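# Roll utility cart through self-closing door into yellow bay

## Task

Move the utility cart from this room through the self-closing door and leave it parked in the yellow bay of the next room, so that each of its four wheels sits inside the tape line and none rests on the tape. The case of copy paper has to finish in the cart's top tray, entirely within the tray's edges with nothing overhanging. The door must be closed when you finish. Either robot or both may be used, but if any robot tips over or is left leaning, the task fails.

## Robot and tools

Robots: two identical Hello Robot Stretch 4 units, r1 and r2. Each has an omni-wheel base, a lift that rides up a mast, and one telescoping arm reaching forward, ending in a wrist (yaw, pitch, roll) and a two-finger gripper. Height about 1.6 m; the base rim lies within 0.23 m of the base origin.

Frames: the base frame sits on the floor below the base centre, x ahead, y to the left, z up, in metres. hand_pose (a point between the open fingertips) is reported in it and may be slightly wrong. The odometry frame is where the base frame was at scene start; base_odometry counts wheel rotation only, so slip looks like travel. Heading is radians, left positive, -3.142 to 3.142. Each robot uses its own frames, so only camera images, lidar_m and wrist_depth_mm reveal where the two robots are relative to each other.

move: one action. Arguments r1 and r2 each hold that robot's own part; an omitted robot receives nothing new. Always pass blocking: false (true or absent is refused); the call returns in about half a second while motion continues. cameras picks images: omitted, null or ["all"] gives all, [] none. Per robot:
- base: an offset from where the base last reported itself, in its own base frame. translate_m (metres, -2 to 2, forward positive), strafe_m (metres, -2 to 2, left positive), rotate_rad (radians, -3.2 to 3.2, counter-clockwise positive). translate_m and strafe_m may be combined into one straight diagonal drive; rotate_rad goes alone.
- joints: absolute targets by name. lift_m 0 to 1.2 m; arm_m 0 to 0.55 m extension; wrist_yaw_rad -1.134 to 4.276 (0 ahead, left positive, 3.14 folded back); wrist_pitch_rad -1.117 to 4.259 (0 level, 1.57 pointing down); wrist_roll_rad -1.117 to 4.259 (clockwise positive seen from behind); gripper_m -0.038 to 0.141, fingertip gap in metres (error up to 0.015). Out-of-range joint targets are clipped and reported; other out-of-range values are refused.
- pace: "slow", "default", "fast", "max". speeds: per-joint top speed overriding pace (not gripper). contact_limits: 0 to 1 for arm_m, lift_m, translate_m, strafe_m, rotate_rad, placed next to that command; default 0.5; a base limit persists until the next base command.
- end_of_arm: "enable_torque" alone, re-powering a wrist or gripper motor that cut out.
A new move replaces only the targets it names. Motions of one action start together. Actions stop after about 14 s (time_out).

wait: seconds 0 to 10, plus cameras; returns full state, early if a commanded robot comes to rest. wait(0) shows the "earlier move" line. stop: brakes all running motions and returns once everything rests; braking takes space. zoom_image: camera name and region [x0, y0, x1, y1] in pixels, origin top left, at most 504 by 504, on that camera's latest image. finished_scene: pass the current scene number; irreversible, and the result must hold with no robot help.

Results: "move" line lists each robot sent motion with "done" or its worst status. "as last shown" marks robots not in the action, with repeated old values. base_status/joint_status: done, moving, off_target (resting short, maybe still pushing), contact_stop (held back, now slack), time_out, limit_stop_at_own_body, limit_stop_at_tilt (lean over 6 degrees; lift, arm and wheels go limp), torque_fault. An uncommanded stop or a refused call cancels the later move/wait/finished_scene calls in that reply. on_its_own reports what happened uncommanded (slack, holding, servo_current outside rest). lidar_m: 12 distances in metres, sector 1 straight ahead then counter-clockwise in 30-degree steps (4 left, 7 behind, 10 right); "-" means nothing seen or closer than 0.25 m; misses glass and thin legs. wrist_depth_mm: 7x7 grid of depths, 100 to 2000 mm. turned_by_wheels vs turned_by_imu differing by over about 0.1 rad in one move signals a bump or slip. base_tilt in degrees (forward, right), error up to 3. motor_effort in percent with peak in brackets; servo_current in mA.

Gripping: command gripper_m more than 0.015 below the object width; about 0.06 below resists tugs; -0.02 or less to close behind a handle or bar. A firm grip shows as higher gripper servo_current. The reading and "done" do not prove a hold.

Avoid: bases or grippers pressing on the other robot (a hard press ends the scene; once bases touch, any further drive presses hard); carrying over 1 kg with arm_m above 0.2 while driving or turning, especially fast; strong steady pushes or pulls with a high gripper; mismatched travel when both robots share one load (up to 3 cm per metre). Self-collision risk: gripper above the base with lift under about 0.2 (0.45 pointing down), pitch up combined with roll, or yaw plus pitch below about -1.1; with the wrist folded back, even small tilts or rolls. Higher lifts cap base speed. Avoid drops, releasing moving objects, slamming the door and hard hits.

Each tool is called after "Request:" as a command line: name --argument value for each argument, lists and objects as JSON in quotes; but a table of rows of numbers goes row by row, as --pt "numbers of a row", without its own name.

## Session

Request:
move --cameras '["r1_head_camera","r1_head_left_camera","r1_head_right_camera","r2_head_camera","r2_head_left_camera","r2_head_right_camera"]'

Scene clock: 0.00 s.
r1.base_odometry: x=+0.000 y=+0.000 heading=+0.000
r1.turned_by_wheels: +0.000
r1.turned_by_imu: +0.000
r1.base_tilt: forward=-1.6 right=+1.3
r1.lidar_m: 0.96 1.73 2.02 2.40 3.92 1.60 0.85 0.77 0.78 0.89 0.77 0.78
r1.base_status: not commanded
r1.joint_positions: lift_m=+0.124 arm_m=+0.000 wrist_yaw_rad=+3.194 wrist_pitch_rad=+0.002 wrist_roll_rad=+0.000 gripper_m=+0.056
r1.joint_status: not commanded
r1.measured_speeds: all 0
r1.motor_effort: lift_m=+19 arm_m=-4 wheel_0=-2 wheel_1=+1 wheel_2=+0
r1.servo_current: wrist_yaw_rad=59 wrist_pitch_rad=46 wrist_roll_rad=46 gripper_m=39
r1.hand_pose: x=-0.1216 y=+0.0722 z=+0.3019 quat_wxyz=(-0.026, -0.001, +0.000, +1.000) (m; r1's base frame)
r1.wrist_depth_mm: - 135 - - - - - / - 123 135 - - - - / - 121 191 - - - - / 110 136 194 - - - - / 137 - - - 1618 - - / 226 - 190 1098 188 1160 1118 / 224 163 750 798 768 768 759
r2.base_odometry: x=+0.000 y=+0.000 heading=+0.000
r2.turned_by_wheels: +0.000
r2.turned_by_imu: +0.000
r2.base_tilt: forward=-0.6 right=+0.1
r2.lidar_m: 1.29 1.32 1.58 2.33 2.36 2.78 1.41 1.41 2.77 2.39 2.42 1.48
r2.base_status: not commanded
r2.joint_positions: lift_m=+0.200 arm_m=+0.000 wrist_yaw_rad=+3.211 wrist_pitch_rad=+0.001 wrist_roll_rad=+0.000 gripper_m=+0.056
r2.joint_status: not commanded
r2.measured_speeds: all 0
r2.motor_effort: lift_m=+18 arm_m=-4 wheel_0=-1 wheel_1=+1 wheel_2=+1
r2.servo_current: wrist_yaw_rad=46 wrist_pitch_rad=39 wrist_roll_rad=52 gripper_m=52
r2.hand_pose: x=-0.1229 y=+0.0671 z=+0.3779 quat_wxyz=(-0.035, -0.001, +0.000, +0.999) (m; r2's base frame)
r2.wrist_depth_mm: - - 137 - - - - / - - 137 - - - - / - 109 138 - - - - / - 140 175 - - - - / 214 - - - - - - / 213 1281 196 1255 190 1336 1182 / 208 243 866 - - 854 878
pictures: r1_head_camera, r1_head_left_camera, r1_head_right_camera, r2_head_camera, r2_head_left_camera, r2_head_right_camera
Images, in order (width x height): r1_head_camera 420x560, r1_head_left_camera 420x672, r1_head_right_camera 420x672, r2_head_camera 420x560, r2_head_left_camera 420x672, r2_head_right_camera 420x672.

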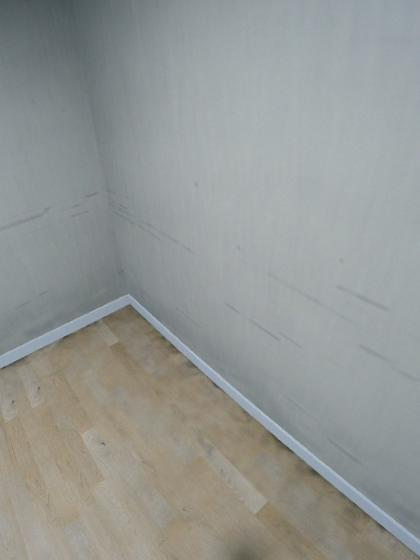

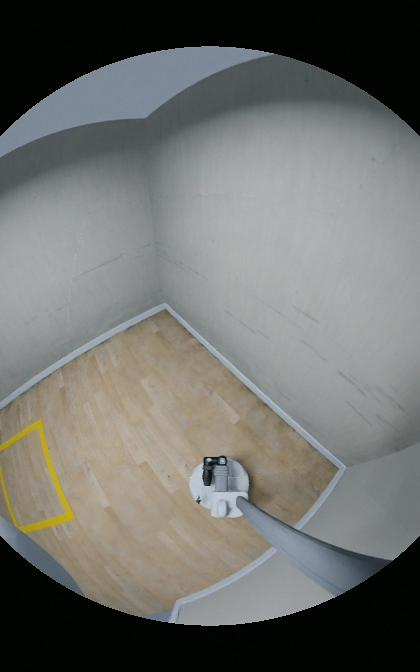

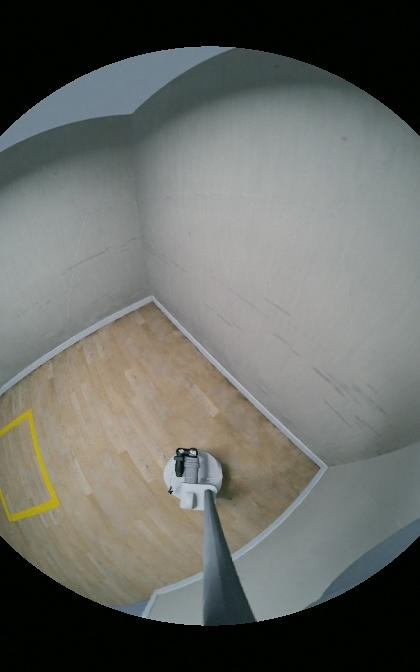

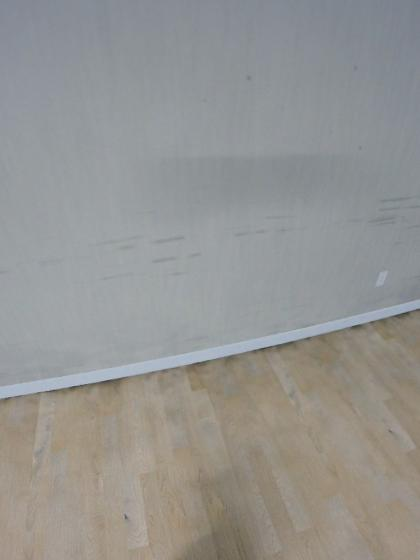

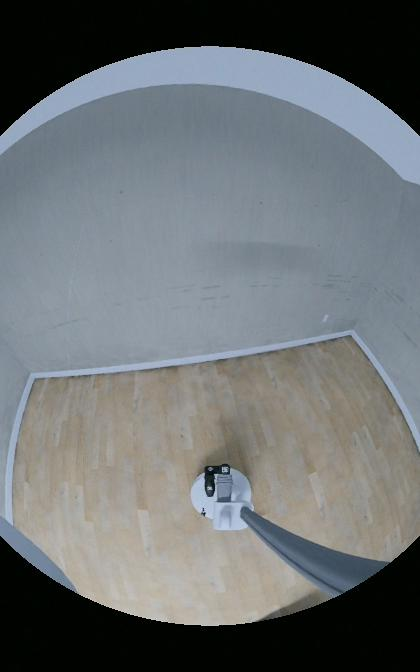

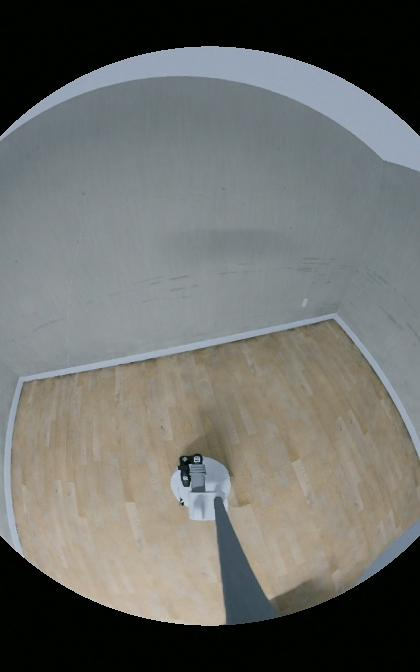

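Request:
move --blocking false --cameras '[]' --r1 '{"base":{"rotate_rad":2.1}}' --r2 '{"base":{"rotate_rad":3.0}}'

Request:
wait --seconds 3 --cameras '["r1_head_camera","r1_head_right_camera","r2_head_camera","r2_head_right_camera"]'

Scene clock: 5.33 s.
move: r1 moving; r2 moving
r1.base_odometry: x=+0.000 y=+0.000 heading=+0.253
r1.turned_by_wheels: +0.253
r1.turned_by_imu: +0.253
r1.base_tilt: forward=-1.6 right=+1.3
r1.lidar_m: 1.15 2.01 2.11 2.98 2.65 1.07 0.80 0.74 0.81 0.80 0.72 0.82
r1.base_status: rotate_rad moving
r1.joint_positions: lift_m=+0.124 arm_m=+0.000 wrist_yaw_rad=+3.194 wrist_pitch_rad=+0.002 wrist_roll_rad=+0.000 gripper_m=+0.056
r1.joint_status: not commanded
r1.measured_speeds: translate_m=+0.000 strafe_m=+0.000 rotate_rad=+0.974 lift_m=+0.000 arm_m=+0.000 wrist_yaw_rad=+0.000 wrist_pitch_rad=+0.000 wrist_roll_rad=+0.000
r1.motor_effort: lift_m=+19(20) arm_m=-4(4) wheel_0=-7(9) wheel_1=-6(7) wheel_2=-6(7)
r1.servo_current: wrist_yaw_rad=46(59) wrist_pitch_rad=39(52) wrist_roll_rad=33(65) gripper_m=39(46)
r1.hand_pose: x=-0.1216 y=+0.0722 z=+0.3019 quat_wxyz=(-0.026, -0.001, +0.000, +1.000) (m; r1's base frame)
r1.wrist_depth_mm: - 135 - - - - 1808 / - 123 135 - - - 1808 / - 121 192 - - - 1756 / 111 136 195 - - - 1808 / 137 - - - - - 1756 / 226 - 190 976 188 1118 1138 / 224 152 759 798 778 750 759
r2.base_odometry: x=+0.000 y=+0.000 heading=+0.252
r2.turned_by_wheels: +0.252
r2.turned_by_imu: +0.245
r2.base_tilt: forward=-0.7 right=+0.0
r2.lidar_m: 1.29 1.38 1.94 2.33 2.46 3.37 1.44 3.35 2.49 2.40 1.84 1.36
r2.base_status: rotate_rad moving
r2.joint_positions: lift_m=+0.200 arm_m=+0.000 wrist_yaw_rad=+3.211 wrist_pitch_rad=+0.001 wrist_roll_rad=+0.000 gripper_m=+0.056
r2.joint_status: not commanded
r2.measured_speeds: translate_m=+0.002 strafe_m=+0.000 rotate_rad=+0.977 lift_m=+0.000 arm_m=+0.000 wrist_yaw_rad=+0.000 wrist_pitch_rad=+0.000 wrist_roll_rad=+0.000
r2.motor_effort: lift_m=+18(18) arm_m=-4(4) wheel_0=-4(9) wheel_1=-10(10) wheel_2=-10(11)
r2.servo_current: wrist_yaw_rad=52(52) wrist_pitch_rad=46(46) wrist_roll_rad=52(65) gripper_m=46(52)
r2.hand_pose: x=-0.1229 y=+0.0671 z=+0.3779 quat_wxyz=(-0.035, -0.001, +0.000, +0.999) (m; r2's base frame)
r2.wrist_depth_mm: - - 137 - - - - / - - 137 1756 - - - / - 109 138 286 - - - / - 140 176 - - - - / 214 - - - - - - / 213 1281 196 1308 190 1336 1182 / 208 242 878 - - 854 878
pictures: none
No camera images: "cameras" was empty.

Scene clock: 7.17 s.
earlier move: r1 done; r2 moving
r1.base_odometry: x=+0.000 y=+0.000 heading=+2.099
r1.turned_by_wheels: +1.847
r1.turned_by_imu: +1.857
r1.base_tilt: forward=-1.6 right=+1.3
r1.lidar_m: 3.93 1.63 0.87 0.74 0.75 0.90 0.77 0.78 0.95 1.73 2.02 2.41
r1.base_status: done
r1.joint_positions: lift_m=+0.124 arm_m=+0.000 wrist_yaw_rad=+3.194 wrist_pitch_rad=+0.002 wrist_roll_rad=+0.000 gripper_m=+0.056
r1.joint_status: not commanded
r1.measured_speeds: all 0
r1.motor_effort: lift_m=+19(20) arm_m=-4(4) wheel_0=-3(10) wheel_1=-3(9) wheel_2=-2(8)
r1.servo_current: wrist_yaw_rad=59(65) wrist_pitch_rad=39(52) wrist_roll_rad=46(65) gripper_m=39(52)
r1.hand_pose: x=-0.1216 y=+0.0722 z=+0.3019 quat_wxyz=(-0.026, -0.001, +0.000, +1.000) (m; r1's base frame)
r1.wrist_depth_mm: - 135 - - - - - / - 123 135 - - - - / - 121 192 - - - - / 110 135 195 - - - - / 137 - - - - - - / 216 - 190 - 187 960 - / 224 163 750 153 778 759 750
r2.base_odometry: x=+0.000 y=+0.000 heading=+2.973
r2.turned_by_wheels: +2.721
r2.turned_by_imu: +2.649
r2.base_tilt: forward=-0.6 right=+0.0
r2.lidar_m: 1.57 1.40 3.11 2.43 2.37 1.70 1.32 1.28 1.41 2.15 2.33 2.53
r2.base_status: rotate_rad moving
r2.joint_positions: lift_m=+0.200 arm_m=+0.000 wrist_yaw_rad=+3.211 wrist_pitch_rad=+0.001 wrist_roll_rad=+0.000 gripper_m=+0.056
r2.joint_status: not commanded
r2.measured_speeds: translate_m=+0.000 strafe_m=+0.001 rotate_rad=+0.354 lift_m=+0.000 arm_m=+0.000 wrist_yaw_rad=+0.000 wrist_pitch_rad=+0.000 wrist_roll_rad=+0.000
r2.motor_effort: lift_m=+18(18) arm_m=-4(4) wheel_0=-4(10) wheel_1=-3(10) wheel_2=-6(13)
r2.servo_current: wrist_yaw_rad=46(52) wrist_pitch_rad=39(46) wrist_roll_rad=33(65) gripper_m=52(52)
r2.hand_pose: x=-0.1228 y=+0.0671 z=+0.3779 quat_wxyz=(-0.035, -0.001, +0.000, +0.999) (m; r2's base frame)
r2.wrist_depth_mm: - - 137 - - - - / - 107 138 - - - - / - 111 138 236 - - - / - 140 165 - - - - / 216 - - - - 1708 - / 213 1182 193 1182 191 1308 1182 / 211 244 878 - - 854 866
wait: 1.83 of 3 s (r1 has come to rest)
pictures: r1_head_camera, r1_head_right_camera, r2_head_camera, r2_head_right_camera
Images, in order (width x height): r1_head_camera 420x560, r1_head_right_camera 420x672, r2_head_camera 420x560, r2_head_right_camera 420x672.

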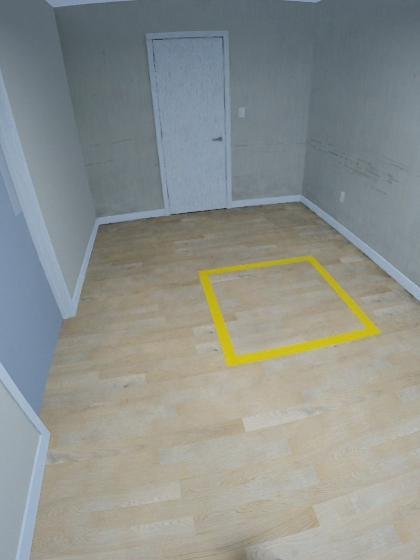

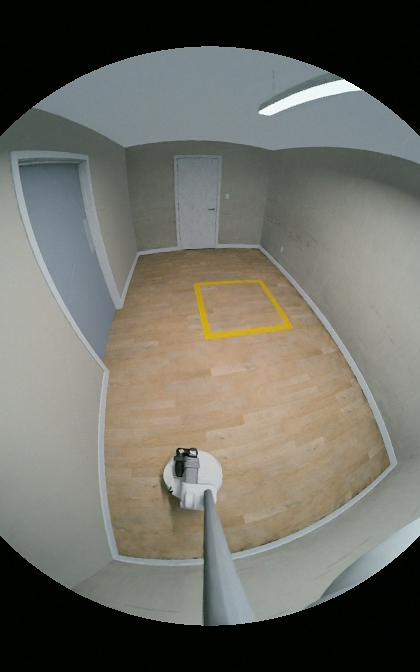

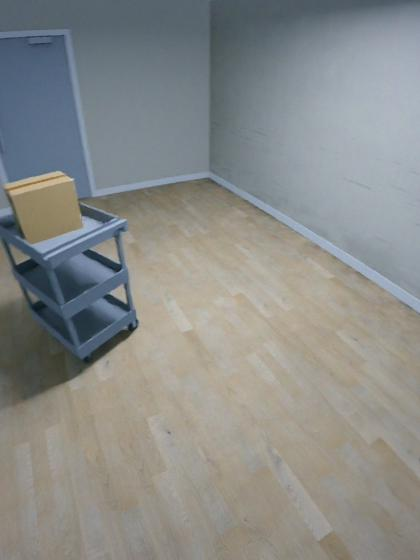

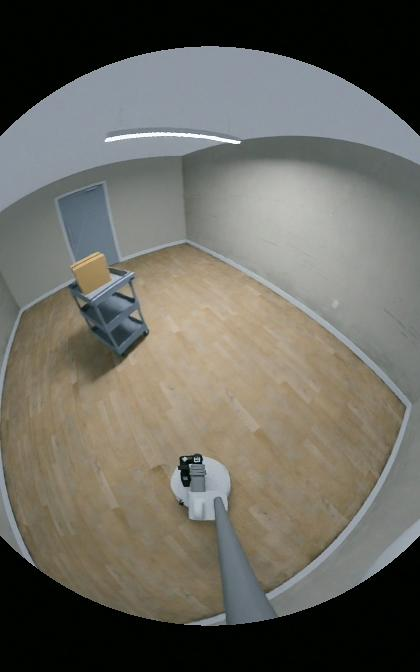

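Request:
zoom_image --camera "r2_head_camera" --region '[0, 20, 210, 300]'

Request:
zoom_image --camera "r1_head_right_camera" --region '[0, 130, 140, 380]'

Request:
zoom_image --camera "r2_head_right_camera" --region '[30, 160, 200, 370]'

Scaled by 1.800 from the camera's 420x560 image, which has a finer 1200x1600 frame.

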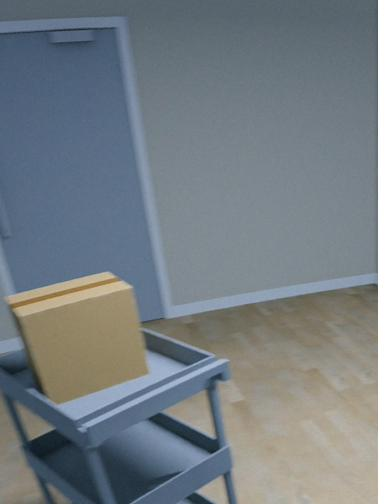

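Scaled by 2.016 from the camera's 420x672 image, which has a finer 600x960 frame.

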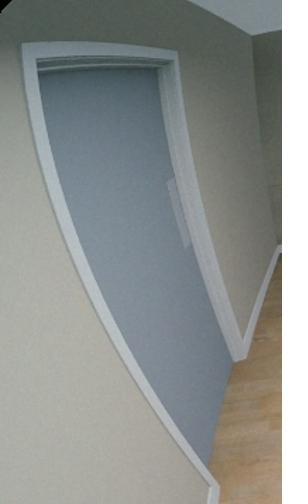

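Scaled by 2.400 from the camera's 420x672 image, which has a finer 600x960 frame.

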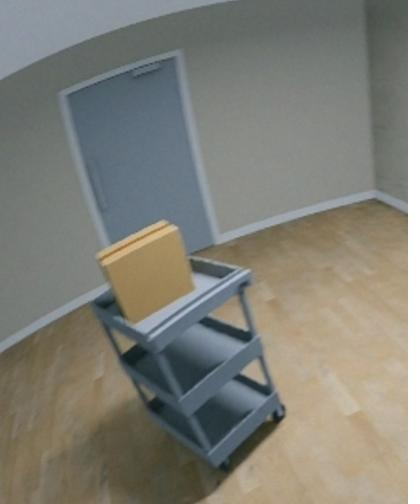

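Request:
move --blocking false --cameras '[]' --r1 '{"base":{"rotate_rad":0.19}}' --r2 '{"base":{"rotate_rad":0.55},"joints":{"lift_m":0.69}}'

Request:
wait --seconds 2 --cameras '["r1_head_camera","r2_head_camera"]'

Request:
move --blocking false --cameras '[]' --r1 '{"base":{"translate_m":1.85}}'

Request:
wait --seconds 1 --cameras '["r2_head_camera","r2_head_left_camera"]'

Scene clock: 62.03 s.
earlier move: r2 done
move: r1 moving; r2 moving
r1.base_odometry: x=+0.000 y=+0.000 heading=+2.277
r1.turned_by_wheels: +0.177
r1.turned_by_imu: +0.178
r1.base_tilt: forward=-1.6 right=+1.3
r1.lidar_m: 3.61 1.16 0.80 0.73 0.77 0.83 0.77 0.82 1.06 2.03 2.09 2.79
r1.base_status: rotate_rad moving
r1.joint_positions: lift_m=+0.124 arm_m=+0.000 wrist_yaw_rad=+3.194 wrist_pitch_rad=+0.002 wrist_roll_rad=+0.000 gripper_m=+0.056
r1.joint_status: not commanded
r1.measured_speeds: translate_m=+0.001 strafe_m=+0.000 rotate_rad=+0.264 lift_m=+0.000 arm_m=+0.000 wrist_yaw_rad=+0.000 wrist_pitch_rad=+0.000 wrist_roll_rad=+0.000
r1.motor_effort: lift_m=+19(20) arm_m=-4(4) wheel_0=-4(9) wheel_1=+0(7) wheel_2=+0(6)
r1.servo_current: wrist_yaw_rad=39(59) wrist_pitch_rad=39(46) wrist_roll_rad=46(65) gripper_m=39(52)
r1.hand_pose: x=-0.1216 y=+0.0722 z=+0.3019 quat_wxyz=(-0.026, -0.001, +0.000, +1.000) (m; r1's base frame)
r1.wrist_depth_mm: - 135 - - - - - / - 123 135 - - - - / - 121 191 - - - - / 110 135 195 - - - - / 137 - - - - - - / 216 - 190 - 187 - - / 225 750 750 143 778 759 750
r2.base_odometry: x=+0.000 y=+0.000 heading=-3.031
r2.turned_by_wheels: +0.279
r2.turned_by_imu: +0.272
r2.base_tilt: forward=-0.7 right=+0.1
r2.lidar_m: 1.38 1.67 2.65 2.38 2.18 1.46 1.30 1.33 1.66 2.34 2.36 2.96
r2.base_status: rotate_rad moving
r2.joint_positions: lift_m=+0.238 arm_m=+0.000 wrist_yaw_rad=+3.211 wrist_pitch_rad=+0.001 wrist_roll_rad=+0.000 gripper_m=+0.056
r2.joint_status: lift_m moving
r2.measured_speeds: translate_m=+0.004 strafe_m=+0.000 rotate_rad=+0.973 lift_m=+0.146 arm_m=+0.000 wrist_yaw_rad=+0.000 wrist_pitch_rad=+0.000 wrist_roll_rad=+0.000
r2.motor_effort: lift_m=+21(23) arm_m=-4(4) wheel_0=-8(12) wheel_1=-10(10) wheel_2=-11(12)
r2.servo_current: wrist_yaw_rad=52(52) wrist_pitch_rad=39(46) wrist_roll_rad=59(59) gripper_m=46(52)
r2.hand_pose: x=-0.1228 y=+0.0671 z=+0.4157 quat_wxyz=(-0.035, -0.001, +0.000, +0.999) (m; r2's base frame)
r2.wrist_depth_mm: - - 137 - - - - / - 107 137 - - - - / - 110 138 236 - - - / - 140 165 - - - - / 216 - - - - - - / 213 1281 193 1160 190 1336 1255 / 211 244 1008 - - 960 946
pictures: none
No camera images: "cameras" was empty.

Scene clock: 62.43 s.
earlier move: r1 done; r2 moving
r1.base_odometry: x=+0.000 y=+0.000 heading=+2.289
r1.turned_by_wheels: +0.012
r1.turned_by_imu: +0.012
r1.base_tilt: forward=-1.6 right=+1.3
r1.lidar_m: 3.45 1.11 0.80 0.75 0.78 0.84 0.77 0.79 1.11 2.00 2.09 2.77
r1.base_status: done
r1.joint_positions: lift_m=+0.124 arm_m=+0.000 wrist_yaw_rad=+3.194 wrist_pitch_rad=+0.002 wrist_roll_rad=+0.000 gripper_m=+0.056
r1.joint_status: not commanded
r1.measured_speeds: all 0
r1.motor_effort: lift_m=+19(20) arm_m=-4(4) wheel_0=-2(9) wheel_1=-2(7) wheel_2=+0(6)
r1.servo_current: wrist_yaw_rad=65(65) wrist_pitch_rad=33(46) wrist_roll_rad=46(65) gripper_m=39(52)
r1.hand_pose: x=-0.1216 y=+0.0722 z=+0.3019 quat_wxyz=(-0.026, -0.001, +0.000, +1.000) (m; r1's base frame)
r1.wrist_depth_mm: - 135 - - - - - / - 123 135 - - - - / - 121 191 - - - - / 110 135 195 - - - - / 137 - - - - - - / 216 - 190 - 187 - - / 225 759 750 143 788 759 759
r2.base_odometry: x=+0.000 y=+0.000 heading=-2.756
r2.turned_by_wheels: +0.275
r2.turned_by_imu: +0.268
r2.base_tilt: forward=-0.6 right=+0.1
r2.lidar_m: 1.35 3.04 2.41 2.37 1.70 1.34 1.31 1.45 2.19 2.33 2.53 1.56
r2.base_status: rotate_rad moving
r2.joint_positions: lift_m=+0.322 arm_m=+0.000 wrist_yaw_rad=+3.211 wrist_pitch_rad=+0.001 wrist_roll_rad=+0.000 gripper_m=+0.056
r2.joint_status: lift_m moving
r2.measured_speeds: translate_m=+0.000 strafe_m=+0.000 rotate_rad=+0.320 lift_m=+0.266 arm_m=+0.000 wrist_yaw_rad=+0.000 wrist_pitch_rad=+0.000 wrist_roll_rad=+0.000
r2.motor_effort: lift_m=+25(25) arm_m=-4(4) wheel_0=-3(12) wheel_1=-4(10) wheel_2=-5(12)
r2.servo_current: wrist_yaw_rad=39(52) wrist_pitch_rad=39(46) wrist_roll_rad=46(59) gripper_m=52(52)
r2.hand_pose: x=-0.1228 y=+0.0671 z=+0.5002 quat_wxyz=(-0.035, -0.001, +0.000, +0.999) (m; r2's base frame)
r2.wrist_depth_mm: - - 137 - - - - / - 107 137 - - - - / - 110 139 236 - - - / - 140 165 - - - - / 216 - - - - - - / 213 1464 190 171 189 - - / 211 244 1182 - - 1060 1098
wait: 0.40 of 2 s (r1 has come to rest)
pictures: r1_head_camera, r2_head_camera
Images, in order (width x height): r1_head_camera 420x560, r2_head_camera 420x560.

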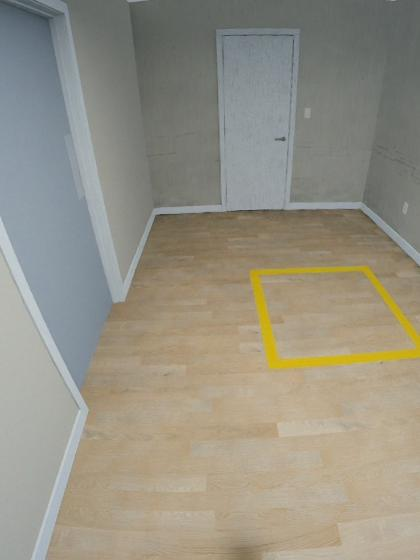

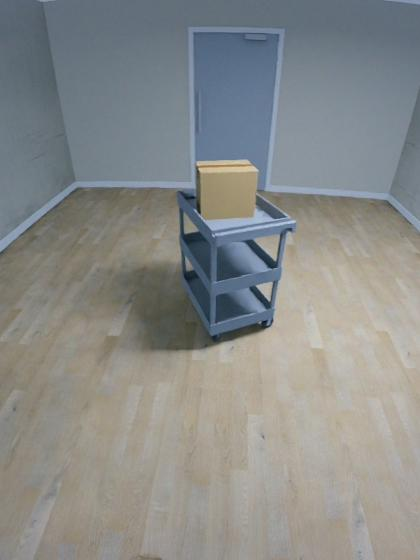

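Scene clock: 62.93 s.
earlier move: r2 moving
move: r1 moving
r1.base_odometry: x=-0.021 y=+0.024 heading=+2.289
r1.turned_by_wheels: +0.000
r1.turned_by_imu: +0.000
r1.base_tilt: forward=-1.6 right=+1.3
r1.lidar_m: 3.45 1.12 0.78 0.75 0.78 0.84 0.78 0.86 1.14 2.02 2.09 2.82
r1.base_status: translate_m moving
r1.joint_positions: lift_m=+0.124 arm_m=+0.000 wrist_yaw_rad=+3.194 wrist_pitch_rad=+0.002 wrist_roll_rad=+0.000 gripper_m=+0.056
r1.joint_status: not commanded
r1.measured_speeds: translate_m=+0.122 strafe_m=+0.000 rotate_rad=-0.002 lift_m=+0.000 arm_m=+0.000 wrist_yaw_rad=+0.000 wrist_pitch_rad=+0.000 wrist_roll_rad=+0.000
r1.motor_effort: lift_m=+20(20) arm_m=-4(4) wheel_0=+6(7) wheel_1=+5(7) wheel_2=-6(9)
r1.servo_current: wrist_yaw_rad=52(78) wrist_pitch_rad=39(46) wrist_roll_rad=46(59) gripper_m=39(46)
r1.hand_pose: x=-0.1216 y=+0.0722 z=+0.3019 quat_wxyz=(-0.026, -0.001, +0.000, +1.000) (m; r1's base frame)
r1.wrist_depth_mm: - 135 - - - - - / - 122 145 - - - - / - 121 190 - - - - / 110 136 194 - - - - / 137 - - - - - - / 216 - 190 - 188 - - / 224 759 768 798 778 759 750
r2.base_odometry: x=+0.000 y=+0.000 heading=-2.735
r2.turned_by_wheels: +0.021
r2.turned_by_imu: +0.021
r2.base_tilt: forward=-0.7 right=+0.1
r2.lidar_m: 1.39 3.00 2.38 2.38 1.64 1.33 1.30 1.43 2.24 2.33 2.57 1.51
r2.base_status: done
r2.joint_positions: lift_m=+0.471 arm_m=+0.000 wrist_yaw_rad=+3.211 wrist_pitch_rad=+0.001 wrist_roll_rad=+0.000 gripper_m=+0.056
r2.joint_status: lift_m moving
r2.measured_speeds: translate_m=+0.000 strafe_m=+0.000 rotate_rad=+0.000 lift_m=+0.300 arm_m=+0.000 wrist_yaw_rad=+0.000 wrist_pitch_rad=+0.000 wrist_roll_rad=+0.000
r2.motor_effort: lift_m=+21(25) arm_m=-4(4) wheel_0=-3(7) wheel_1=-3(3) wheel_2=-4(4)
r2.servo_current: wrist_yaw_rad=52(52) wrist_pitch_rad=39(46) wrist_roll_rad=46(59) gripper_m=46(52)
r2.hand_pose: x=-0.1228 y=+0.0671 z=+0.6488 quat_wxyz=(-0.035, -0.001, +0.000, +0.999) (m; r2's base frame)
r2.wrist_depth_mm: - - 137 - - - - / - 107 137 - - - - / - 113 138 235 - - - / - 140 165 - - - - / 216 - - - - - - / 213 - 189 - 189 - - / 211 243 1397 - - - -
pictures: none
No camera images: "cameras" was empty.

Scene clock: 63.93 s.
earlier move: r1 moving; r2 moving
r1.base_odometry: x=-0.178 y=+0.204 heading=+2.289
r1.turned_by_wheels: +0.000
r1.turned_by_imu: +0.000
r1.base_tilt: forward=-1.6 right=+1.3
r1.lidar_m: 3.46 1.27 0.80 0.75 0.79 1.07 1.03 1.08 1.47 2.02 2.06 2.79
r1.base_status: translate_m moving
r1.joint_positions: lift_m=+0.124 arm_m=+0.000 wrist_yaw_rad=+3.194 wrist_pitch_rad=+0.002 wrist_roll_rad=+0.000 gripper_m=+0.056
r1.joint_status: not commanded
r1.measured_speeds: translate_m=+0.300 strafe_m=-0.001 rotate_rad=+0.008 lift_m=+0.000 arm_m=+0.000 wrist_yaw_rad=+0.000 wrist_pitch_rad=+0.000 wrist_roll_rad=+0.000
r1.motor_effort: lift_m=+19(20) arm_m=-4(4) wheel_0=+4(9) wheel_1=+6(8) wheel_2=-5(11)
r1.servo_current: wrist_yaw_rad=33(78) wrist_pitch_rad=39(52) wrist_roll_rad=65(72) gripper_m=39(52)
r1.hand_pose: x=-0.1216 y=+0.0722 z=+0.3019 quat_wxyz=(-0.026, -0.001, +0.000, +1.000) (m; r1's base frame)
r1.wrist_depth_mm: - 135 - - - - - / - 121 135 - - - - / - 124 187 - - - - / 111 135 199 - - - - / 137 - - - - - - / 224 1098 190 1098 187 1042 991 / 750 759 741 798 788 768 750
r2.base_odometry: x=+0.000 y=+0.000 heading=-2.735
r2.turned_by_wheels: +0.000
r2.turned_by_imu: +0.000
r2.base_tilt: forward=-0.7 right=+0.1
r2.lidar_m: 1.39 3.01 2.40 2.37 1.64 1.33 1.28 1.44 2.28 2.33 2.56 1.52
r2.base_status: done
r2.joint_positions: lift_m=+0.682 arm_m=+0.000 wrist_yaw_rad=+3.211 wrist_pitch_rad=+0.001 wrist_roll_rad=+0.000 gripper_m=+0.056
r2.joint_status: lift_m moving
r2.measured_speeds: translate_m=+0.000 strafe_m=+0.000 rotate_rad=+0.000 lift_m=+0.074 arm_m=+0.000 wrist_yaw_rad=+0.000 wrist_pitch_rad=+0.000 wrist_roll_rad=+0.000
r2.motor_effort: lift_m=+19(25) arm_m=-4(4) wheel_0=-3(7) wheel_1=-3(3) wheel_2=-4(4)
r2.servo_current: wrist_yaw_rad=46(52) wrist_pitch_rad=46(46) wrist_roll_rad=46(59) gripper_m=46(59)
r2.hand_pose: x=-0.1228 y=+0.0671 z=+0.8597 quat_wxyz=(-0.035, -0.001, +0.000, +0.999) (m; r2's base frame)
r2.wrist_depth_mm: - - 136 - - - - / - 107 137 - - - - / - 113 138 234 - - - / - 140 164 - - - - / 216 - - - - - - / 212 - 189 - 188 - - / 211 122 - - - - -
wait: 1.00 s; no rest
pictures: r2_head_camera, r2_head_left_camera
Images, in order (width x height): r2_head_camera 420x560, r2_head_left_camera 420x672.

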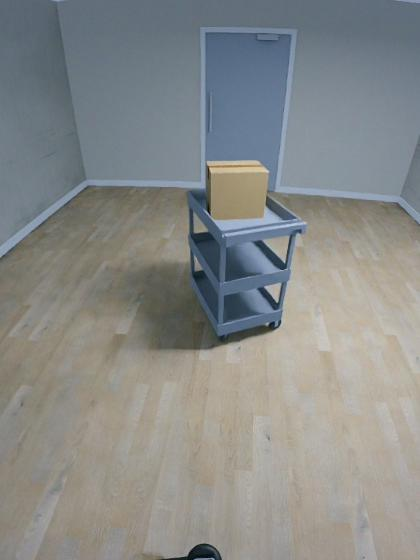

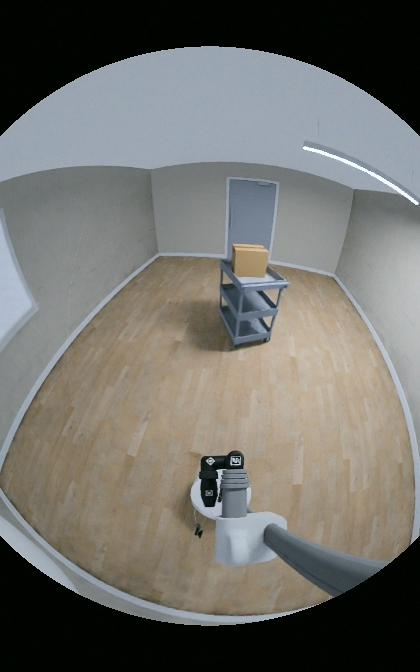

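Request:
zoom_image --camera "r2_head_camera" --region '[150, 140, 340, 360]'

Request:
wait --seconds 1 --cameras '["r1_head_camera","r1_head_left_camera"]'

Scaled by 2.291 from the camera's 420x560 image, which has a finer 1200x1600 frame.

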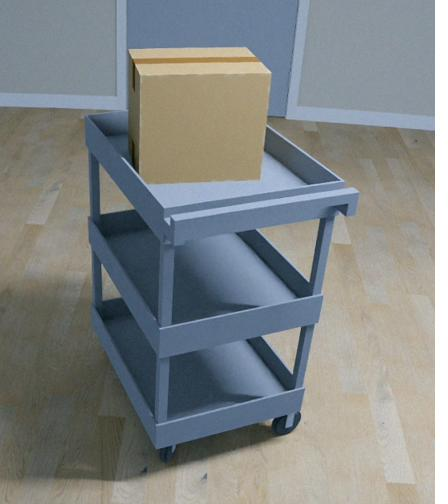

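Scene clock: 68.30 s.
earlier move: r1 moving; r2 done
r1.base_odometry: x=-1.041 y=+1.190 heading=+2.289
r1.turned_by_wheels: +0.000
r1.turned_by_imu: +0.001
r1.base_tilt: forward=-1.6 right=+1.2
r1.lidar_m: 2.33 1.21 0.93 0.88 0.91 1.13 2.34 2.45 2.11 1.97 2.02 2.47
r1.base_status: translate_m moving
r1.joint_positions: lift_m=+0.124 arm_m=+0.000 wrist_yaw_rad=+3.194 wrist_pitch_rad=+0.002 wrist_roll_rad=+0.000 gripper_m=+0.056
r1.joint_status: not commanded
r1.measured_speeds: translate_m=+0.301 strafe_m=-0.001 rotate_rad=+0.008 lift_m=+0.000 arm_m=+0.000 wrist_yaw_rad=+0.000 wrist_pitch_rad=+0.000 wrist_roll_rad=+0.000
r1.motor_effort: lift_m=+19(20) arm_m=-4(4) wheel_0=+7(9) wheel_1=+5(8) wheel_2=-4(11)
r1.servo_current: wrist_yaw_rad=39(78) wrist_pitch_rad=39(52) wrist_roll_rad=52(72) gripper_m=39(52)
r1.hand_pose: x=-0.1216 y=+0.0722 z=+0.3019 quat_wxyz=(-0.026, -0.001, +0.000, +1.000) (m; r1's base frame)
r1.wrist_depth_mm: - 135 - - - - - / - 121 135 - - - - / - 123 187 - - - - / 111 135 213 - - - - / 215 - - - - 1537 - / 1008 1205 194 1205 187 1138 991 / 759 750 759 798 788 759 759
r2.base_odometry: x=+0.000 y=+0.000 heading=-2.735
r2.turned_by_wheels: +0.000
r2.turned_by_imu: +0.001
r2.base_tilt: forward=-0.7 right=+0.1
r2.lidar_m: 1.38 2.99 2.42 2.39 1.65 1.34 1.31 1.46 2.24 2.35 2.58 1.51
r2.base_status: done
r2.joint_positions: lift_m=+0.690 arm_m=+0.000 wrist_yaw_rad=+3.211 wrist_pitch_rad=+0.001 wrist_roll_rad=+0.000 gripper_m=+0.056
r2.joint_status: all done
r2.measured_speeds: all 0
r2.motor_effort: lift_m=+21(25) arm_m=-4(4) wheel_0=-4(7) wheel_1=-3(3) wheel_2=-4(4)
r2.servo_current: wrist_yaw_rad=39(65) wrist_pitch_rad=39(52) wrist_roll_rad=59(59) gripper_m=46(59)
r2.hand_pose: x=-0.1228 y=+0.0671 z=+0.8676 quat_wxyz=(-0.035, -0.001, +0.000, +0.999) (m; r2's base frame)
r2.wrist_depth_mm: - - 137 - - - - / - 107 138 - - - - / - 113 138 234 - - - / - 140 164 - - - - / 216 - - - - - - / 213 - 189 - 188 - - / 210 122 - - - - -
wait: 0.00 of 1 s (r2 has come to rest)
pictures: r1_head_camera, r1_head_left_camera
Images, in order (width x height): r1_head_camera 420x560, r1_head_left_camera 420x672.

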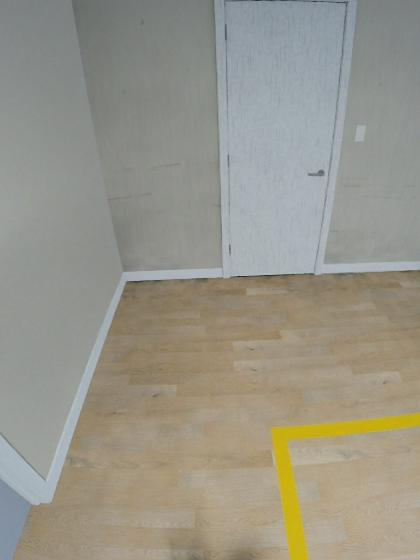

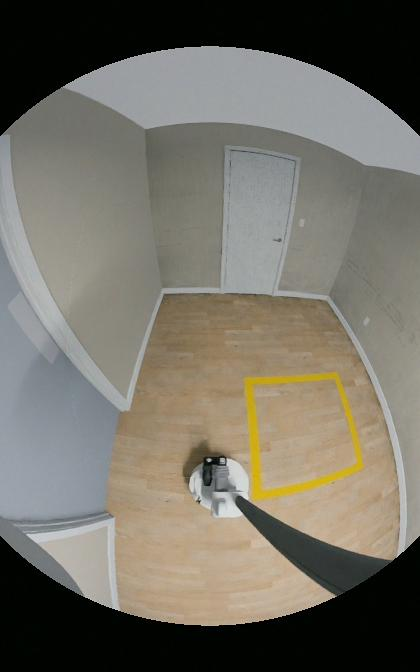

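Request:
move --blocking false --cameras '[]' --r2 '{"joints":{"wrist_yaw_rad":0.0,"wrist_pitch_rad":0.0,"wrist_roll_rad":1.57,"gripper_m":0.1}}'

Request:
wait --seconds 2 --cameras '["r1_head_camera","r1_head_left_camera"]'

Scene clock: 83.93 s.
earlier move: r1 done
move: r2 moving
r1.base_odometry: x=-1.218 y=+1.393 heading=+2.289
r1.turned_by_wheels: +0.000
r1.turned_by_imu: +0.000
r1.base_tilt: forward=-1.6 right=+1.2
r1.lidar_m: 2.07 1.24 0.83 0.89 0.92 1.11 2.62 2.75 2.09 1.96 2.02 2.20
r1.base_status: done
r1.joint_positions: lift_m=+0.124 arm_m=+0.000 wrist_yaw_rad=+3.194 wrist_pitch_rad=+0.002 wrist_roll_rad=+0.000 gripper_m=+0.056
r1.joint_status: not commanded
r1.measured_speeds: all 0
r1.motor_effort: lift_m=+20(20) arm_m=-4(4) wheel_0=+1(2) wheel_1=+0(1) wheel_2=+0(1)
r1.servo_current: wrist_yaw_rad=33(59) wrist_pitch_rad=33(46) wrist_roll_rad=59(59) gripper_m=39(46)
r1.hand_pose: x=-0.1216 y=+0.0722 z=+0.3019 quat_wxyz=(-0.026, -0.001, +0.000, +1.000) (m; r1's base frame)
r1.wrist_depth_mm: - 135 - - - - - / - 124 146 - - - - / - 121 191 - - - - / 111 136 207 - - - - / 216 - - - - 1576 - / 1008 1205 195 1205 188 1138 991 / 759 750 759 788 778 759 741
r2.base_odometry: x=+0.000 y=+0.000 heading=-2.735
r2.turned_by_wheels: +0.000
r2.turned_by_imu: +0.001
r2.base_tilt: forward=-0.6 right=+0.1
r2.lidar_m: 1.41 3.01 2.39 2.36 1.64 1.33 1.31 1.47 2.29 2.33 2.58 1.54
r2.base_status: not commanded
r2.joint_positions: lift_m=+0.690 arm_m=+0.000 wrist_yaw_rad=+2.650 wrist_pitch_rad=+0.001 wrist_roll_rad=+0.588 gripper_m=+0.075
r2.joint_status: wrist_yaw_rad moving; wrist_pitch_rad moving; wrist_roll_rad moving; gripper_m moving
r2.measured_speeds: translate_m=+0.000 strafe_m=+0.000 rotate_rad=+0.000 lift_m=+0.000 arm_m=+0.000 wrist_yaw_rad=-1.736 wrist_pitch_rad=+0.000 wrist_roll_rad=+1.820
r2.motor_effort: lift_m=+21(21) arm_m=-4(4) wheel_0=-4(4) wheel_1=-3(3) wheel_2=-4(4)
r2.servo_current: wrist_yaw_rad=111(111) wrist_pitch_rad=72(72) wrist_roll_rad=59(104) gripper_m=85(98)
r2.hand_pose: x=-0.0420 y=+0.2133 z=+0.8676 quat_wxyz=(+0.233, +0.070, +0.281, +0.928) (m; r2's base frame)
r2.wrist_depth_mm: - - - - - - - / - - - - - - - / - - - - - - - / - - - - - - 1808 / - - - - - - 1618 / 257 - 189 - 186 1537 1366 / - - - - - 1336 1118
pictures: none
No camera images: "cameras" was empty.

Scene clock: 85.87 s.
earlier move: r2 done
r1.base_odometry: x=-1.218 y=+1.393 heading=+2.289
r1.turned_by_wheels: +0.000
r1.turned_by_imu: +0.000
r1.base_tilt: forward=-1.6 right=+1.3
r1.lidar_m: 2.07 1.22 0.85 0.87 0.92 1.11 2.61 2.73 2.08 1.95 2.03 2.19
r1.base_status: done
r1.joint_positions: lift_m=+0.124 arm_m=+0.000 wrist_yaw_rad=+3.194 wrist_pitch_rad=+0.002 wrist_roll_rad=+0.000 gripper_m=+0.056
r1.joint_status: not commanded
r1.measured_speeds: all 0
r1.motor_effort: lift_m=+20(20) arm_m=-4(4) wheel_0=+1(2) wheel_1=+1(1) wheel_2=+0(1)
r1.servo_current: wrist_yaw_rad=46(65) wrist_pitch_rad=39(52) wrist_roll_rad=39(65) gripper_m=46(46)
r1.hand_pose: x=-0.1216 y=+0.0722 z=+0.3019 quat_wxyz=(-0.026, -0.001, +0.000, +1.000) (m; r1's base frame)
r1.wrist_depth_mm: - 135 - - - - - / - 123 146 - - - - / - 121 192 - - - - / 110 135 206 - - - - / 216 - - - - 1576 - / 991 1229 193 1182 187 1160 1008 / 759 759 759 788 788 759 759
r2.base_odometry: x=+0.000 y=+0.000 heading=-2.735
r2.turned_by_wheels: +0.000
r2.turned_by_imu: +0.000
r2.base_tilt: forward=-0.7 right=+0.1
r2.lidar_m: 1.37 3.02 2.41 2.37 1.66 1.32 1.30 1.48 2.26 2.33 2.57 1.52
r2.base_status: not commanded
r2.joint_positions: lift_m=+0.690 arm_m=+0.000 wrist_yaw_rad=+0.003 wrist_pitch_rad=+0.001 wrist_roll_rad=+1.568 gripper_m=+0.100
r2.joint_status: all done
r2.measured_speeds: all 0
r2.motor_effort: lift_m=+21(21) arm_m=-4(4) wheel_0=-3(4) wheel_1=-2(3) wheel_2=-4(4)
r2.servo_current: wrist_yaw_rad=46(130) wrist_pitch_rad=39(78) wrist_roll_rad=52(104) gripper_m=59(98)
r2.hand_pose: x=+0.4596 y=-0.0866 z=+0.8676 quat_wxyz=(+0.708, +0.706, +0.001, +0.001) (m; r2's base frame)
r2.wrist_depth_mm: - - - - - 1756 1182 / - - - - - 1499 1205 / - - - 1464 1808 1430 1205 / - - - 1430 - 1537 1205 / - - - - - 1756 1182 / - - 193 - 194 1537 1229 / - - - - - 1921 1205
wait: 1.93 of 2 s (r2 has come to rest)
pictures: r1_head_camera, r1_head_left_camera
Images, in order (width x height): r1_head_camera 420x560, r1_head_left_camera 420x672.

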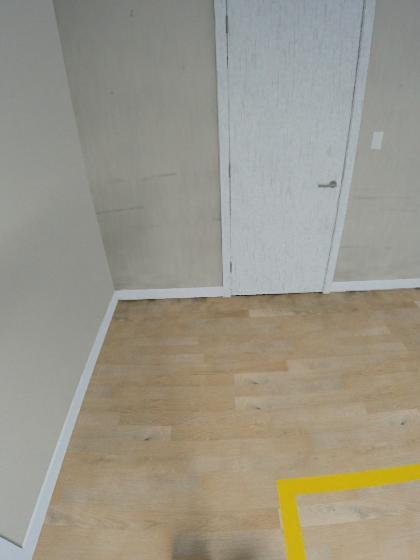

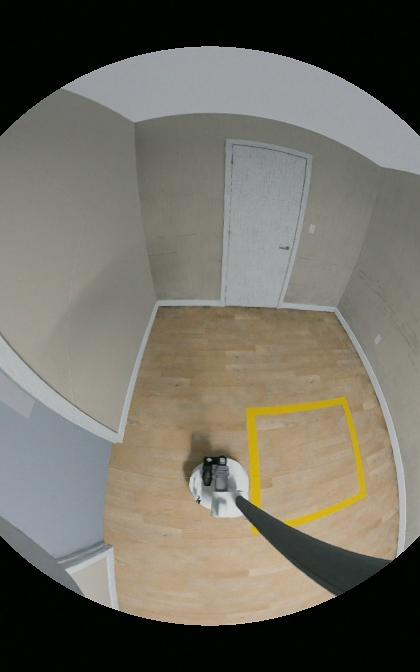

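Request:
move --blocking false --cameras '[]' --r1 '{"base":{"rotate_rad":1.65}}' --r2 '{"base":{"translate_m":0.75,"strafe_m":-0.5}}'

Request:
wait --seconds 2.5 --cameras '["r1_head_camera","r1_head_left_camera"]'

Request:
wait --seconds 2.5 --cameras '["r2_head_camera"]'

Scene clock: 120.83 s.
move: r1 moving; r2 moving
r1.base_odometry: x=-1.218 y=+1.393 heading=+2.541
r1.turned_by_wheels: +0.252
r1.turned_by_imu: +0.253
r1.base_tilt: forward=-1.6 right=+1.3
r1.lidar_m: 1.81 1.00 0.85 0.88 1.03 1.58 2.61 2.38 2.00 1.98 2.21 2.09
r1.base_status: rotate_rad moving
r1.joint_positions: lift_m=+0.124 arm_m=+0.000 wrist_yaw_rad=+3.194 wrist_pitch_rad=+0.002 wrist_roll_rad=+0.000 gripper_m=+0.056
r1.joint_status: not commanded
r1.measured_speeds: translate_m=+0.000 strafe_m=+0.000 rotate_rad=+0.969 lift_m=+0.000 arm_m=+0.000 wrist_yaw_rad=+0.000 wrist_pitch_rad=+0.000 wrist_roll_rad=+0.000
r1.motor_effort: lift_m=+20(20) arm_m=-3(4) wheel_0=-8(9) wheel_1=-8(9) wheel_2=-6(8)
r1.servo_current: wrist_yaw_rad=52(59) wrist_pitch_rad=46(46) wrist_roll_rad=39(59) gripper_m=46(46)
r1.hand_pose: x=-0.1216 y=+0.0722 z=+0.3019 quat_wxyz=(-0.026, -0.001, +0.000, +1.000) (m; r1's base frame)
r1.wrist_depth_mm: - 135 - - - - - / - 123 146 - - - - / - 121 191 - - - - / 111 135 206 - - - - / 216 - - - - - - / 1008 1205 192 1205 187 1138 1118 / 741 759 759 798 778 759 759
r2.base_odometry: x=-0.034 y=+0.006 heading=-2.735
r2.turned_by_wheels: +0.000
r2.turned_by_imu: +0.000
r2.base_tilt: forward=-0.7 right=+0.1
r2.lidar_m: 1.38 3.02 2.40 2.38 1.69 1.37 1.34 1.49 2.32 2.32 2.55 1.50
r2.base_status: translate_m moving; strafe_m moving
r2.joint_positions: lift_m=+0.690 arm_m=+0.000 wrist_yaw_rad=+0.003 wrist_pitch_rad=+0.001 wrist_roll_rad=+1.568 gripper_m=+0.100
r2.joint_status: not commanded
r2.measured_speeds: translate_m=+0.113 strafe_m=-0.076 rotate_rad=+0.000 lift_m=+0.000 arm_m=+0.000 wrist_yaw_rad=+0.000 wrist_pitch_rad=+0.000 wrist_roll_rad=+0.000
r2.motor_effort: lift_m=+21(21) arm_m=-4(4) wheel_0=+8(13) wheel_1=-6(6) wheel_2=-12(12)
r2.servo_current: wrist_yaw_rad=52(52) wrist_pitch_rad=46(52) wrist_roll_rad=59(59) gripper_m=46(52)
r2.hand_pose: x=+0.4596 y=-0.0866 z=+0.8676 quat_wxyz=(+0.708, +0.706, +0.001, +0.001) (m; r2's base frame)
r2.wrist_depth_mm: - - - - - 1756 1182 / - - - - - 1499 1182 / - - - 1464 1576 1537 1229 / - - - 1430 - 1661 1229 / - - - - - 1808 1205 / - - 193 - 194 1537 1205 / - - - - - 1921 1205
pictures: none
No camera images: "cameras" was empty.

Scene clock: 122.43 s.
earlier move: r1 done; r2 moving
r1.base_odometry: x=-1.218 y=+1.393 heading=-2.344
r1.turned_by_wheels: +1.397
r1.turned_by_imu: +1.405
r1.base_tilt: forward=-1.6 right=+1.2
r1.lidar_m: 0.88 0.95 1.24 2.61 2.70 2.01 1.95 2.07 2.18 2.07 1.14 0.85
r1.base_status: done
r1.joint_positions: lift_m=+0.124 arm_m=+0.000 wrist_yaw_rad=+3.194 wrist_pitch_rad=+0.002 wrist_roll_rad=+0.000 gripper_m=+0.056
r1.joint_status: not commanded
r1.measured_speeds: all 0
r1.motor_effort: lift_m=+20(20) arm_m=-4(4) wheel_0=-3(9) wheel_1=-2(10) wheel_2=-2(8)
r1.servo_current: wrist_yaw_rad=59(72) wrist_pitch_rad=39(52) wrist_roll_rad=65(65) gripper_m=39(46)
r1.hand_pose: x=-0.1216 y=+0.0722 z=+0.3019 quat_wxyz=(-0.026, -0.001, +0.000, +1.000) (m; r1's base frame)
r1.wrist_depth_mm: - 135 - - - - - / - 123 146 - - - - / - 121 191 - - - - / 111 135 206 - - - - / 216 - - - - - - / 1008 1205 191 1182 187 1255 1118 / 741 759 741 788 778 723 750
r2.base_odometry: x=-0.462 y=+0.085 heading=-2.735
r2.turned_by_wheels: +0.000
r2.turned_by_imu: +0.001
r2.base_tilt: forward=-0.7 right=+0.1
r2.lidar_m: 0.99 3.24 2.60 2.56 2.21 1.73 1.74 1.93 2.16 2.15 2.33 1.16
r2.base_status: translate_m moving; strafe_m moving
r2.joint_positions: lift_m=+0.690 arm_m=+0.000 wrist_yaw_rad=+0.003 wrist_pitch_rad=+0.001 wrist_roll_rad=+1.568 gripper_m=+0.100
r2.joint_status: not commanded
r2.measured_speeds: translate_m=+0.249 strafe_m=-0.166 rotate_rad=-0.001 lift_m=+0.000 arm_m=+0.000 wrist_yaw_rad=+0.000 wrist_pitch_rad=+0.000 wrist_roll_rad=+0.000
r2.motor_effort: lift_m=+21(21) arm_m=-4(4) wheel_0=+7(13) wheel_1=-4(7) wheel_2=-7(13)
r2.servo_current: wrist_yaw_rad=59(65) wrist_pitch_rad=39(52) wrist_roll_rad=39(59) gripper_m=46(59)
r2.hand_pose: x=+0.4596 y=-0.0866 z=+0.8676 quat_wxyz=(+0.708, +0.706, +0.001, +0.001) (m; r2's base frame)
r2.wrist_depth_mm: - - - - - 1756 1182 / - - - - - 1708 1182 / - - - - - 1537 1078 / - - - 1098 - 891 - / - - - 1098 - 878 - / - - 193 1078 193 1464 1138 / - - - - - 1921 1205
wait: 1.60 of 2.5 s (r1 has come to rest)
pictures: r1_head_camera, r1_head_left_camera
Images, in order (width x height): r1_head_camera 420x560, r1_head_left_camera 420x672.

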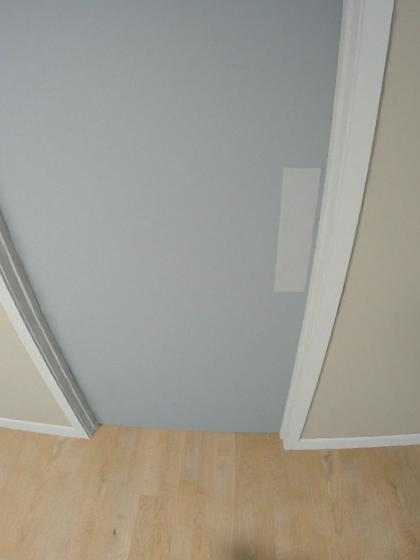

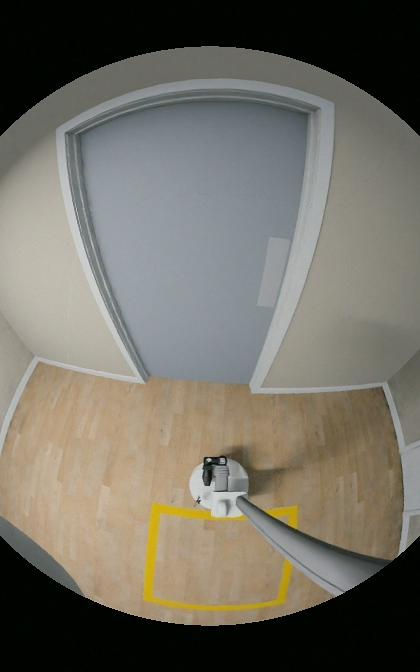

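Scene clock: 124.70 s.
earlier move: r2 done
r1.base_odometry: x=-1.218 y=+1.393 heading=-2.344
r1.turned_by_wheels: +0.000
r1.turned_by_imu: +0.000
r1.base_tilt: forward=-1.6 right=+1.3
r1.lidar_m: 0.89 0.95 1.22 2.61 2.69 2.02 1.95 2.09 2.17 2.10 1.13 0.85
r1.base_status: done
r1.joint_positions: lift_m=+0.124 arm_m=+0.000 wrist_yaw_rad=+3.194 wrist_pitch_rad=+0.002 wrist_roll_rad=+0.000 gripper_m=+0.056
r1.joint_status: not commanded
r1.measured_speeds: all 0
r1.motor_effort: lift_m=+20(20) arm_m=-4(4) wheel_0=-3(9) wheel_1=-3(10) wheel_2=-2(8)
r1.servo_current: wrist_yaw_rad=52(72) wrist_pitch_rad=39(52) wrist_roll_rad=72(78) gripper_m=46(46)
r1.hand_pose: x=-0.1216 y=+0.0722 z=+0.3019 quat_wxyz=(-0.026, -0.001, +0.000, +1.000) (m; r1's base frame)
r1.wrist_depth_mm: - 135 - - - - - / - 123 146 - - - - / - 121 191 - - - - / 111 135 206 - - - - / 216 - - - - - - / 991 1205 192 1182 187 1205 1078 / 741 759 750 788 778 723 750
r2.base_odometry: x=-0.887 y=+0.163 heading=-2.735
r2.turned_by_wheels: +0.000
r2.turned_by_imu: +0.001
r2.base_tilt: forward=-0.7 right=+0.0
r2.lidar_m: 0.68 0.70 2.81 2.76 2.66 2.14 2.13 2.35 1.98 1.95 2.18 3.38
r2.base_status: done
r2.joint_positions: lift_m=+0.690 arm_m=+0.000 wrist_yaw_rad=+0.003 wrist_pitch_rad=+0.001 wrist_roll_rad=+1.568 gripper_m=+0.100
r2.joint_status: not commanded
r2.measured_speeds: all 0
r2.motor_effort: lift_m=+21(21) arm_m=-4(4) wheel_0=+3(13) wheel_1=-5(7) wheel_2=-4(13)
r2.servo_current: wrist_yaw_rad=39(65) wrist_pitch_rad=46(52) wrist_roll_rad=46(59) gripper_m=46(59)
r2.hand_pose: x=+0.4596 y=-0.0866 z=+0.8676 quat_wxyz=(+0.708, +0.706, +0.001, +0.001) (m; r2's base frame)
r2.wrist_depth_mm: - - - - - 1756 1229 / - - - - - 1756 1182 / - - - - - 1756 1205 / - - - - - 1756 1229 / - - - 585 - 591 585 / - - 193 559 187 554 559 / - - 741 - - - 535
wait: 2.27 of 2.5 s (r2 has come to rest)
pictures: r2_head_camera
Images, in order (width x height): r2_head_camera 420x560.

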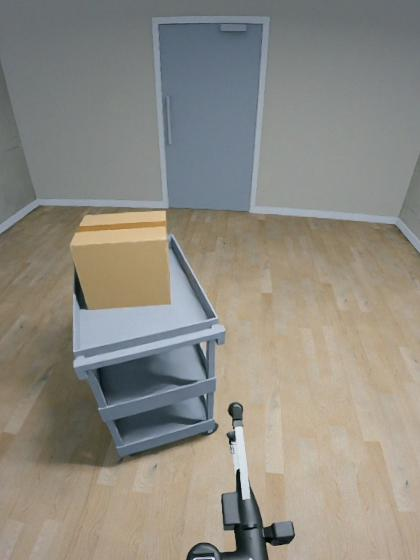

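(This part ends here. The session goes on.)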